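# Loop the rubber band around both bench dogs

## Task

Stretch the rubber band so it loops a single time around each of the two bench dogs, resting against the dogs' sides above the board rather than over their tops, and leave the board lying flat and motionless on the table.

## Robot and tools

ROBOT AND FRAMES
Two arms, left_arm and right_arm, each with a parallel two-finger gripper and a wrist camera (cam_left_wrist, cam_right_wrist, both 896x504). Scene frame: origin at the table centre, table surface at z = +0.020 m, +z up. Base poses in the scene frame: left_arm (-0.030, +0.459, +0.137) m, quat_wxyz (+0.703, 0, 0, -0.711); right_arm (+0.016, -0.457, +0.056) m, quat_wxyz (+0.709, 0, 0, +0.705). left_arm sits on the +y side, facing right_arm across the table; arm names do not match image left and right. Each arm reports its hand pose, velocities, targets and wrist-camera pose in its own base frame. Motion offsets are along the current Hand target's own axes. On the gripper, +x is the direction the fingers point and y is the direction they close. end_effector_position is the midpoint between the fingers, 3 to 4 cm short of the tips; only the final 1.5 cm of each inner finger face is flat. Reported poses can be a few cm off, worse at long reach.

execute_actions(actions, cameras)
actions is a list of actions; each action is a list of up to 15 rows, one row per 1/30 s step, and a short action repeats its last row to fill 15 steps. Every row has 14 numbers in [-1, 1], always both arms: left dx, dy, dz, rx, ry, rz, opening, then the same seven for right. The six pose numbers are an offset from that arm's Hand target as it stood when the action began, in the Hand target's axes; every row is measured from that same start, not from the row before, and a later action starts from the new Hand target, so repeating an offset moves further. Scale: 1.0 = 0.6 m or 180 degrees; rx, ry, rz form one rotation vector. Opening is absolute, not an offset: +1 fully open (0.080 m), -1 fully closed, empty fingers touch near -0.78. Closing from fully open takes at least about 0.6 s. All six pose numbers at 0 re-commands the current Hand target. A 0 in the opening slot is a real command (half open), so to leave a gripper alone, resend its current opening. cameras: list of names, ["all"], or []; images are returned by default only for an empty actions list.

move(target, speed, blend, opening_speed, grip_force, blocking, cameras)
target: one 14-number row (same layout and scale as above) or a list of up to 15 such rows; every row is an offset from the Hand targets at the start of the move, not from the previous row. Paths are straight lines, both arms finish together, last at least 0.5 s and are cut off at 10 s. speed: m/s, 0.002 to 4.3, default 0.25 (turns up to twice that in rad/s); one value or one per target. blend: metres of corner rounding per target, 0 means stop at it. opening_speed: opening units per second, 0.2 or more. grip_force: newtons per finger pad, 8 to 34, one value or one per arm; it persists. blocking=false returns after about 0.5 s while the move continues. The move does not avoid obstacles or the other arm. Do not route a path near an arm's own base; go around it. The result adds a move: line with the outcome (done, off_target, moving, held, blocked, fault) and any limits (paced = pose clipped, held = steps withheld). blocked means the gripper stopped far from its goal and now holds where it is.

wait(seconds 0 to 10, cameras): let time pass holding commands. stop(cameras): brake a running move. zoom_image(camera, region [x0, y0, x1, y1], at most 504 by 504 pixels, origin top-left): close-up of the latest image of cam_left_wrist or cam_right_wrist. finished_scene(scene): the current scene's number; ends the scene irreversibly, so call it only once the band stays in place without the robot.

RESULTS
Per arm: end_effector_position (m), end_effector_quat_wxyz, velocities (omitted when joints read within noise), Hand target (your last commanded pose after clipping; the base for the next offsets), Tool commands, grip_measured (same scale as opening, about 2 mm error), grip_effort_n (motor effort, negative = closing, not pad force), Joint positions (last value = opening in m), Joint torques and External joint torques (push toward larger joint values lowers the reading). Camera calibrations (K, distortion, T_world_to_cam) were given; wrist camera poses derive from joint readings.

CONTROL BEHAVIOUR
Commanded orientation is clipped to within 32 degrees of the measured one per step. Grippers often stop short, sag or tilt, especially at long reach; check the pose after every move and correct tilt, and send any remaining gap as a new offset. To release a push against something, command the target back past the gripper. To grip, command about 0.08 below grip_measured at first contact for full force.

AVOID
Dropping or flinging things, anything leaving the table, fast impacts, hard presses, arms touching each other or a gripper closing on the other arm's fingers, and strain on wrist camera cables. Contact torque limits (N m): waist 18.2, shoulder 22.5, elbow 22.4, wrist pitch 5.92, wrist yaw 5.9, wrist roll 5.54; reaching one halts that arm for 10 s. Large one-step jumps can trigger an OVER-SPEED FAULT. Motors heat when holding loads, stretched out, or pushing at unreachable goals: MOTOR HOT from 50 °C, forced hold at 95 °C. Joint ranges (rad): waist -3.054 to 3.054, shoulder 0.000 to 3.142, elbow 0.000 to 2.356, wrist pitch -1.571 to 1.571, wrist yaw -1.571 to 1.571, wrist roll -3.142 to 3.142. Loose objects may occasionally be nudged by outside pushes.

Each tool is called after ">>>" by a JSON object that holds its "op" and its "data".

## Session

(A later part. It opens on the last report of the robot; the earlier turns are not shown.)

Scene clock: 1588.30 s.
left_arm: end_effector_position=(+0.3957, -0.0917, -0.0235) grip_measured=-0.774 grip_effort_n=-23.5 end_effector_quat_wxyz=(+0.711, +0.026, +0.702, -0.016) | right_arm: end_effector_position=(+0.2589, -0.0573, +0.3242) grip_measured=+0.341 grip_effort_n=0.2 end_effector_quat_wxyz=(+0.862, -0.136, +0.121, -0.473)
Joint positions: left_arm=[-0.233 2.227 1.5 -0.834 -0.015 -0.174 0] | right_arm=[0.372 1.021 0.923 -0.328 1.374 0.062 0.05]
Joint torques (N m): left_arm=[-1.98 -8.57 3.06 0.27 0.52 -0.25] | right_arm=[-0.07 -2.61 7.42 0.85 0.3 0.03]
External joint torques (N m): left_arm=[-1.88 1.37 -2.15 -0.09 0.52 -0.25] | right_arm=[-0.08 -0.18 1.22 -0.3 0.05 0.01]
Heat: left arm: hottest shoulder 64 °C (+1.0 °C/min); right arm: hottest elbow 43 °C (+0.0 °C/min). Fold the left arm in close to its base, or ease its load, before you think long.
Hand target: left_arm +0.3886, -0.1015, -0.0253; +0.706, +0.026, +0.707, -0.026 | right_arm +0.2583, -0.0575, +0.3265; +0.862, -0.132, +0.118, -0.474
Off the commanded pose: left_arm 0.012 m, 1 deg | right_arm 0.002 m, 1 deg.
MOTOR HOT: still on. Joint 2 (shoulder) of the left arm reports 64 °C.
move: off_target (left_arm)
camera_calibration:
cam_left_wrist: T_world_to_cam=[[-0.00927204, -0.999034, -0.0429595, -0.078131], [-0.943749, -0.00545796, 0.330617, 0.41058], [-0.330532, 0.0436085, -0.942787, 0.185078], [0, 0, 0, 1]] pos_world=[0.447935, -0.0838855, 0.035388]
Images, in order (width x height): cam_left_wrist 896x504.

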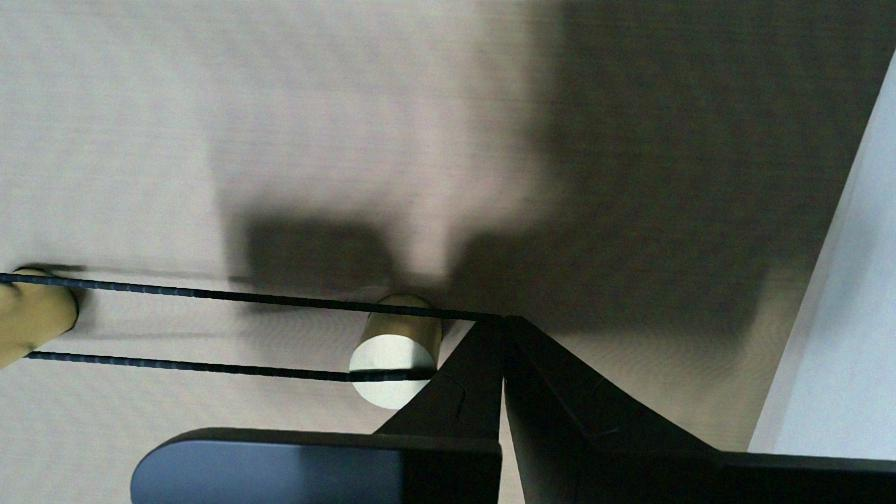

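>>> {"op": "move", "data": {"target": [[-0.003,0.003,-0.03,0,0,0,-1,0,0,0,0,0,0,0.340842]], "cameras": ["cam_left_wrist"], "speed": 0.06}}

>>> {"op": "zoom_image", "data": {"camera": "cam_left_wrist", "region": [0, 150, 500, 450]}}

Scene clock: 1594.97 s.
left_arm: end_effector_position=(+0.3769, -0.0890, -0.0244) grip_measured=-0.774 grip_effort_n=-23.0 end_effector_quat_wxyz=(+0.709, +0.026, +0.704, -0.016) | right_arm: end_effector_position=(+0.2589, -0.0573, +0.3242) grip_measured=+0.341 grip_effort_n=0.2 end_effector_quat_wxyz=(+0.862, -0.136, +0.121, -0.473)
Joint positions: left_arm=[-0.238 2.17 1.399 -0.796 -0.016 -0.178 0] | right_arm=[0.372 1.021 0.923 -0.328 1.374 0.062 0.05]
Joint torques (N m): left_arm=[-1.77 -8.71 3.39 0.08 0.53 -0.25] | right_arm=[-0.09 -2.63 7.4 0.86 0.32 0.03]
External joint torques (N m): left_arm=[-1.8 0.76 -1.72 -0.29 0.55 -0.25] | right_arm=[-0.09 -0.25 1.23 -0.29 0.07 0.01]
Heat: left arm: hottest shoulder 66 °C (+0.0 °C/min); right arm: hottest elbow 43 °C (+0.0 °C/min). Fold the left arm in close to its base, or ease its load, before you think long.
Hand target: left_arm +0.3707, -0.0983, -0.0236; +0.706, +0.026, +0.707, -0.026 | right_arm +0.2583, -0.0575, +0.3265; +0.862, -0.132, +0.118, -0.474
Off the commanded pose: left_arm 0.011 m, 1 deg | right_arm 0.002 m, 1 deg.
MOTOR HOT: still on. Joint 2 (shoulder) of the left arm reports 66 °C.
move: off_target (left_arm)
camera_calibration:
cam_left_wrist: T_world_to_cam=[[-0.00993964, -0.998952, -0.0446668, -0.0753984], [-0.941833, -0.00565396, 0.336033, 0.392585], [-0.335933, 0.0454087, -0.940791, 0.180157], [0, 0, 0, 1]] pos_world=[0.429521, -0.0812805, 0.0342008]
Images, in order (width x height): cam_left_wrist 896x504.

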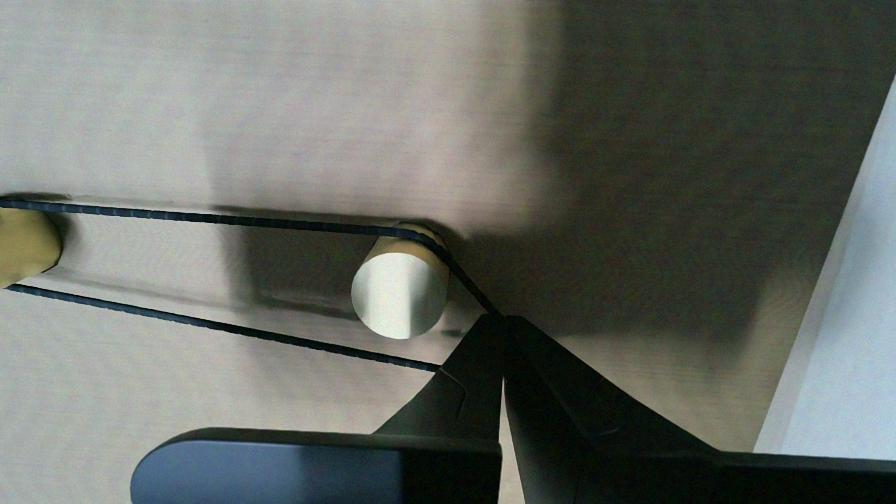

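Scaled by 1.008.

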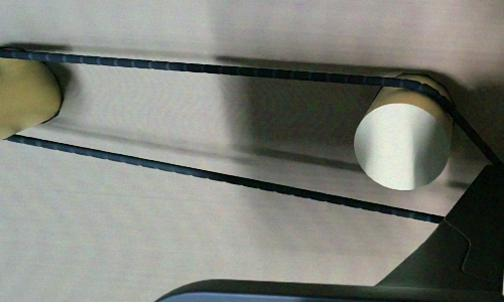

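>>> {"op": "move", "data": {"target": [[0.007,0.018,-0.0067,0,0,0,-1,0,0,0,0,0,0,0.340842]], "cameras": ["cam_left_wrist"], "speed": 0.06}}

>>> {"op": "zoom_image", "data": {"camera": "cam_left_wrist", "region": [200, 150, 560, 450]}}

Scene clock: 1614.20 s.
left_arm: end_effector_position=(+0.3739, -0.0826, -0.0275) grip_measured=-0.774 grip_effort_n=-23.0 end_effector_quat_wxyz=(+0.711, +0.025, +0.702, -0.015) | right_arm: end_effector_position=(+0.2589, -0.0573, +0.3242) grip_measured=+0.341 grip_effort_n=0.2 end_effector_quat_wxyz=(+0.862, -0.136, +0.121, -0.473)
Joint positions: left_arm=[-0.224 2.158 1.364 -0.768 -0.016 -0.166 0] | right_arm=[0.372 1.021 0.923 -0.328 1.374 0.062 0.05]
Joint torques (N m): left_arm=[-0.86 -8.8 3.07 -0.06 0.49 0.21] | right_arm=[-0.07 -2.61 7.43 0.85 0.3 0.02]
External joint torques (N m): left_arm=[-0.76 0.51 -1.96 -0.43 0.5 0.21] | right_arm=[-0.08 -0.22 1.24 -0.3 0.06 0]
Heat: left arm: hottest shoulder 66 °C (+1.0 °C/min); right arm: hottest elbow 43 °C (+0.0 °C/min). Fold the left arm in close to its base, or ease its load, before you think long.
Hand target: left_arm +0.3676, -0.0873, -0.0276; +0.706, +0.026, +0.707, -0.026 | right_arm +0.2583, -0.0575, +0.3265; +0.862, -0.132, +0.118, -0.474
Off the commanded pose: left_arm 0.008 m, 1 deg | right_arm 0.002 m, 1 deg.
MOTOR HOT: still on. Joint 2 (shoulder) of the left arm reports 66 °C.
move: done
camera_calibration:
cam_left_wrist: T_world_to_cam=[[-0.00737015, -0.999025, -0.0435203, -0.0701093], [-0.943629, -0.00745431, 0.33092, 0.39117], [-0.330922, 0.043506, -0.942655, 0.173855], [0, 0, 0, 1]] pos_world=[0.426135, -0.0746888, 0.0313885]
Images, in order (width x height): cam_left_wrist 896x504.

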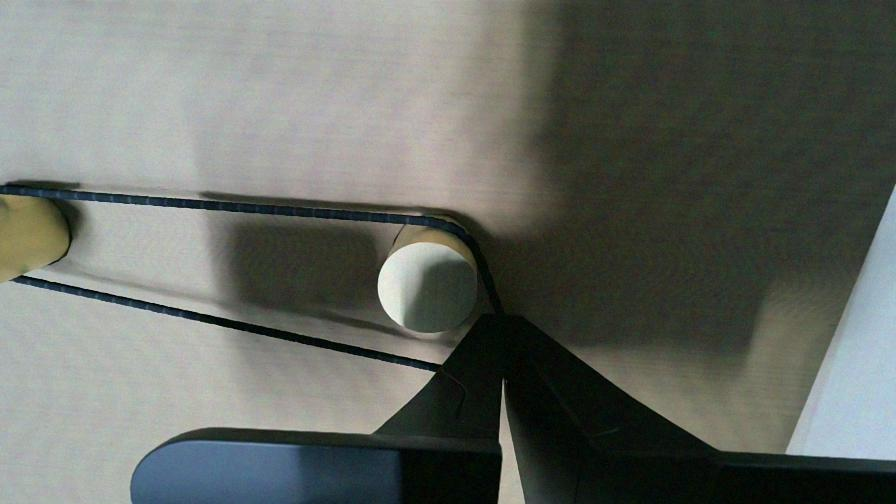

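Scaled by 1.400.

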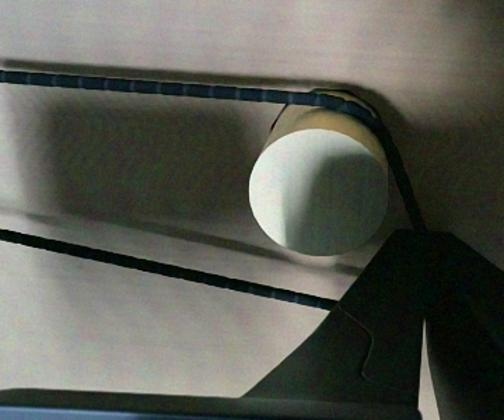

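>>> {"op": "move", "data": {"target": [[0,0,0,0,0,0,-0.55,0,0,0,0,0,0,0.340842],[0.0,0.011,-0.004,0,0,0,-0.55,0,0,0,0,0,0,0.340842]], "cameras": ["cam_left_wrist"], "speed": 0.05, "opening_speed": 0.3}}

>>> {"op": "zoom_image", "data": {"camera": "cam_left_wrist", "region": [200, 150, 560, 450]}}

Scene clock: 1635.47 s.
left_arm: end_effector_position=(+0.3707, -0.0787, -0.0279) grip_measured=-0.552 grip_effort_n=12.3 end_effector_quat_wxyz=(+0.710, +0.027, +0.704, -0.019) | right_arm: end_effector_position=(+0.2589, -0.0573, +0.3242) grip_measured=+0.341 grip_effort_n=0.2 end_effector_quat_wxyz=(+0.862, -0.136, +0.121, -0.473)
Joint positions: left_arm=[-0.214 2.148 1.345 -0.761 -0.012 -0.149 0.01] | right_arm=[0.372 1.021 0.923 -0.328 1.374 0.062 0.05]
Joint torques (N m): left_arm=[-0.2 -8.66 3.35 0.07 0.32 0.24] | right_arm=[-0.07 -2.61 7.41 0.85 0.3 0.02]
External joint torques (N m): left_arm=[-0.2 0.53 -1.6 -0.27 0.34 0.24] | right_arm=[-0.08 -0.18 1.21 -0.3 0.05 0]
Heat: left arm: hottest shoulder 63 °C (-1.0 °C/min); right arm: hottest elbow 43 °C (+0.0 °C/min). Fold the left arm in close to its base, or ease its load, before you think long.
Hand target: left_arm +0.3656, -0.0805, -0.0278; +0.706, +0.026, +0.707, -0.026 | right_arm +0.2583, -0.0575, +0.3265; +0.862, -0.132, +0.118, -0.474
Off the commanded pose: left_arm 0.005 m, 1 deg | right_arm 0.002 m, 1 deg.
MOTOR HOT: still on. Joint 2 (shoulder) of the left arm reports 63 °C.
move: done
camera_calibration:
cam_left_wrist: T_world_to_cam=[[-0.014789, -0.999074, -0.040392, -0.0635098], [-0.942553, 0.000446583, 0.334056, 0.388654], [-0.333729, 0.043012, -0.941687, 0.173301], [0, 0, 0, 1]] pos_world=[0.423224, -0.0710786, 0.0307978]
Images, in order (width x height): cam_left_wrist 896x504.

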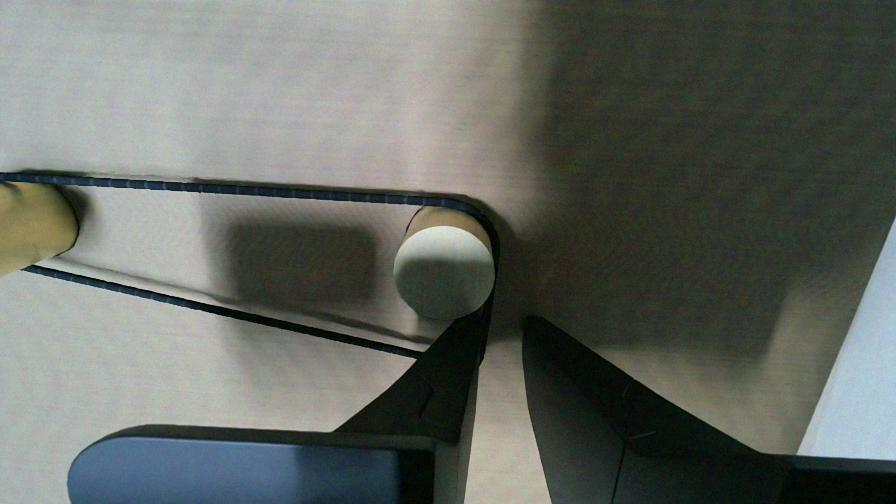

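Scaled by 1.400.

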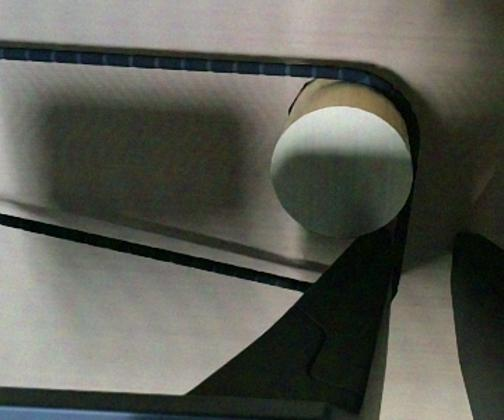

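>>> {"op": "move", "data": {"target": [[-0.03,0,0,0,0,0,-0.55,0,0,0,0,0,0,0.340842]], "cameras": ["cam_left_wrist"], "speed": 0.04}}

>>> {"op": "zoom_image", "data": {"camera": "cam_left_wrist", "region": [200, 150, 560, 450]}}

Scene clock: 1643.23 s.
left_arm: end_effector_position=(+0.3665, -0.0778, -0.0137) grip_measured=-0.552 grip_effort_n=12.3 end_effector_quat_wxyz=(+0.706, +0.027, +0.707, -0.019) | right_arm: end_effector_position=(+0.2589, -0.0573, +0.3242) grip_measured=+0.341 grip_effort_n=0.2 end_effector_quat_wxyz=(+0.862, -0.136, +0.121, -0.473)
Joint positions: left_arm=[-0.214 2.113 1.355 -0.815 -0.012 -0.149 0.01] | right_arm=[0.372 1.021 0.923 -0.328 1.374 0.062 0.05]
Joint torques (N m): left_arm=[-0.29 -8.74 5.29 -0.46 0.36 0.28] | right_arm=[-0.08 -2.63 7.4 0.85 0.3 0.02]
External joint torques (N m): left_arm=[-0.29 0.26 0.28 -0.78 0.38 0.28] | right_arm=[-0.09 -0.24 1.23 -0.3 0.06 0]
Heat: left arm: hottest shoulder 64 °C (+0.0 °C/min); right arm: hottest elbow 43 °C (+0.0 °C/min). Fold the left arm in close to its base, or ease its load, before you think long.
Hand target: left_arm +0.3656, -0.0805, -0.0098; +0.706, +0.026, +0.707, -0.026 | right_arm +0.2583, -0.0575, +0.3265; +0.862, -0.132, +0.118, -0.474
Off the commanded pose: left_arm 0.005 m, 1 deg | right_arm 0.002 m, 1 deg.
MOTOR HOT: still on. Joint 2 (shoulder) of the left arm reports 64 °C.
move: done
camera_calibration:
cam_left_wrist: T_world_to_cam=[[-0.015162, -0.998982, -0.0424897, -0.0619484], [-0.939164, -0.000354717, 0.343469, 0.378758], [-0.343135, 0.0451125, -0.938202, 0.188919], [0, 0, 0, 1]] pos_world=[0.419601, -0.0702736, 0.0445206]
Images, in order (width x height): cam_left_wrist 896x504.

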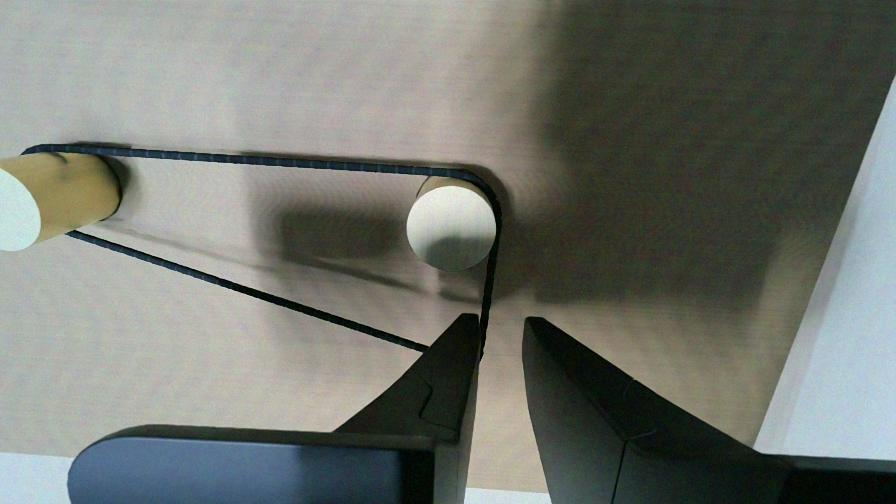

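Scaled by 1.400.

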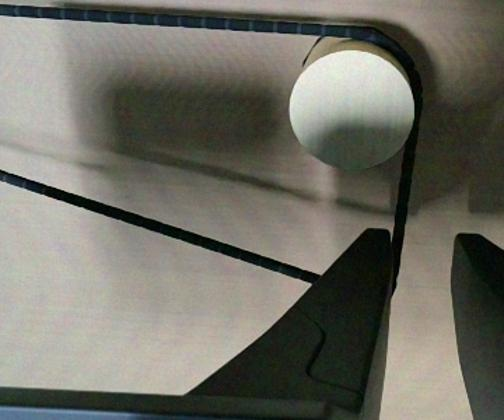

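>>> {"op": "move", "data": {"target": [[-0.013,0,0,0,0,0,-0.55,0,0,0,0,0,0,0.340842]], "cameras": ["cam_left_wrist"], "speed": 0.03}}

>>> {"op": "zoom_image", "data": {"camera": "cam_left_wrist", "region": [200, 150, 560, 450]}}

Scene clock: 1661.60 s.
left_arm: end_effector_position=(+0.3617, -0.0785, -0.0083) grip_measured=-0.552 grip_effort_n=11.9 end_effector_quat_wxyz=(+0.700, +0.026, +0.714, -0.021) | right_arm: end_effector_position=(+0.2589, -0.0573, +0.3242) grip_measured=+0.341 grip_effort_n=0.2 end_effector_quat_wxyz=(+0.862, -0.136, +0.121, -0.473)
Joint positions: left_arm=[-0.215 2.102 1.359 -0.85 -0.004 -0.149 0.01] | right_arm=[0.372 1.021 0.923 -0.328 1.374 0.062 0.05]
Joint torques (N m): left_arm=[-0.11 -8.9 6.55 0.12 0.08 0.2] | right_arm=[-0.08 -2.63 7.39 0.85 0.31 0.02]
External joint torques (N m): left_arm=[-0.16 0.1 1.49 -0.17 0.1 0.2] | right_arm=[-0.05 -0.26 1.24 -0.29 0.05 0]
Heat: left arm: hottest shoulder 63 °C (-3.0 °C/min); right arm: hottest elbow 43 °C (+0.0 °C/min). Fold the left arm in close to its base, or ease its load, before you think long.
Hand target: left_arm +0.3657, -0.0805, -0.0019; +0.706, +0.026, +0.707, -0.026 | right_arm +0.2583, -0.0575, +0.3265; +0.862, -0.132, +0.118, -0.474
Off the commanded pose: left_arm 0.008 m, 1 deg | right_arm 0.002 m, 1 deg.
MOTOR HOT: still on. Joint 2 (shoulder) of the left arm reports 63 °C.
move: done
camera_calibration:
cam_left_wrist: T_world_to_cam=[[-0.0173825, -0.999135, -0.0377856, -0.0616456], [-0.932354, 0.00254791, 0.361538, 0.370367], [-0.361129, 0.041514, -0.931591, 0.198586], [0, 0, 0, 1]] pos_world=[0.415957, -0.07078, 0.0487695]
Images, in order (width x height): cam_left_wrist 896x504.

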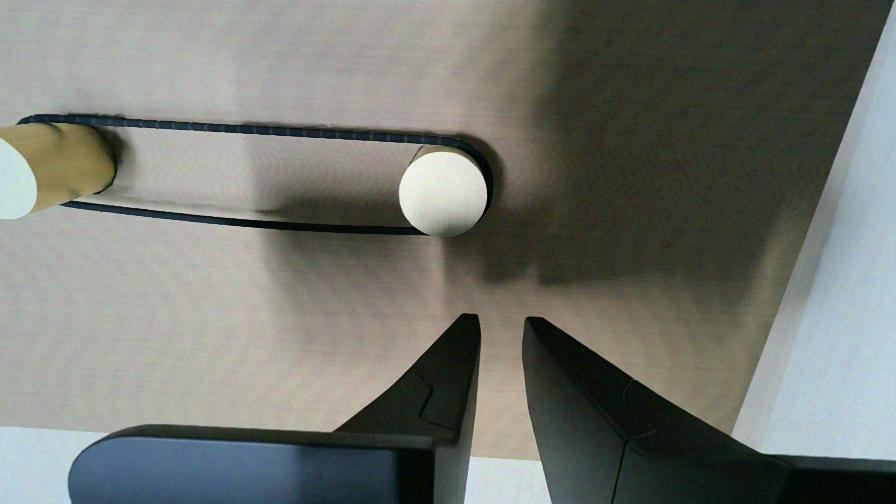

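Scaled by 1.400.

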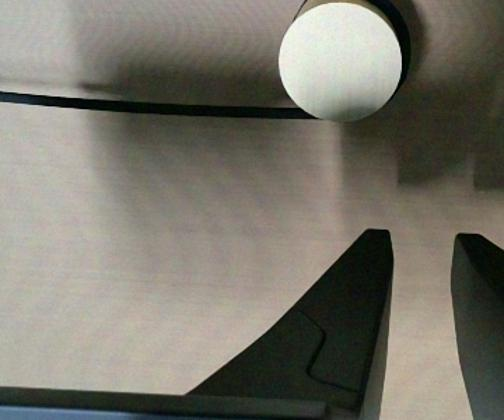

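>>> {"op": "move", "data": {"target": [[-0.12,0,-0.02,0,0,0,-0.55,0,0,0,0,0,0,0.340842],[-0.14,0.08,-0.2,0,-0.2,0,-0.55,0,0,0,0,0,0,0.340842]], "cameras": ["cam_left_wrist"], "speed": 0.2, "blend": [0.01,0]}}

>>> {"op": "zoom_image", "data": {"camera": "cam_left_wrist", "region": [300, 100, 650, 300]}}

Scene clock: 1672.57 s.
left_arm: end_effector_position=(+0.2516, -0.0244, +0.0843) grip_measured=-0.552 grip_effort_n=12.3 end_effector_quat_wxyz=(+0.890, +0.015, +0.454, -0.031) | right_arm: end_effector_position=(+0.2589, -0.0573, +0.3242) grip_measured=+0.341 grip_effort_n=-0.2 end_effector_quat_wxyz=(+0.862, -0.136, +0.121, -0.473)
Joint positions: left_arm=[-0.111 1.019 0.508 -0.433 -0.024 -0.034 0.01] | right_arm=[0.372 1.021 0.923 -0.328 1.374 0.062 0.05]
Joint torques (N m): left_arm=[0.41 -2.34 5.04 1.51 0.08 0.32] | right_arm=[-0.08 -2.63 7.42 0.85 0.31 0.02]
External joint torques (N m): left_arm=[0.41 0.14 -1.51 0.21 0.09 0.32] | right_arm=[-0.06 -0.23 1.26 -0.29 0.05 0]
Heat: left arm: hottest shoulder 62 °C (-4.0 °C/min); right arm: hottest elbow 43 °C (+0.0 °C/min). Fold the left arm in close to its base, or ease its load, before you think long.
Hand target: left_arm +0.2497, -0.0238, +0.0823; +0.890, +0.017, +0.454, -0.033 | right_arm +0.2583, -0.0575, +0.3265; +0.862, -0.132, +0.118, -0.474
Off the commanded pose: left_arm 0.003 m, 0 deg | right_arm 0.002 m, 1 deg.
MOTOR HOT: still on. Joint 2 (shoulder) of the left arm reports 62 °C.
move: done
camera_calibration:
cam_left_wrist: T_world_to_cam=[[-0.0116829, -0.999917, 0.0053967, -0.0111434], [-0.961926, 0.0097649, -0.273134, 0.29525], [0.273058, -0.00838223, -0.961961, 0.0845879], [0, 0, 0, 1]] pos_world=[0.260781, -0.0133166, 0.162073]
Images, in order (width x height): cam_left_wrist 896x504.

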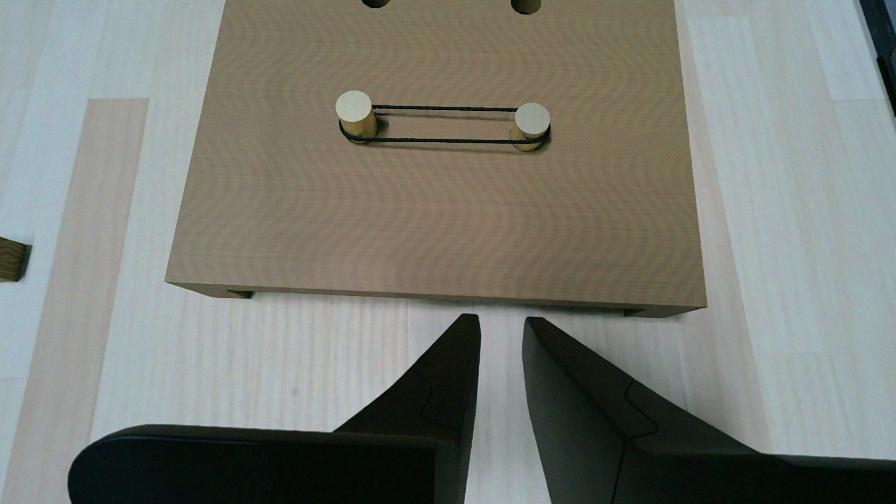

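Scaled by 1.440.

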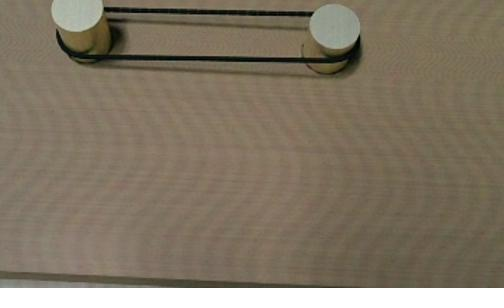

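>>> {"op": "finished_scene", "data": {"scene": 1}}

The scene is finished: the task was done.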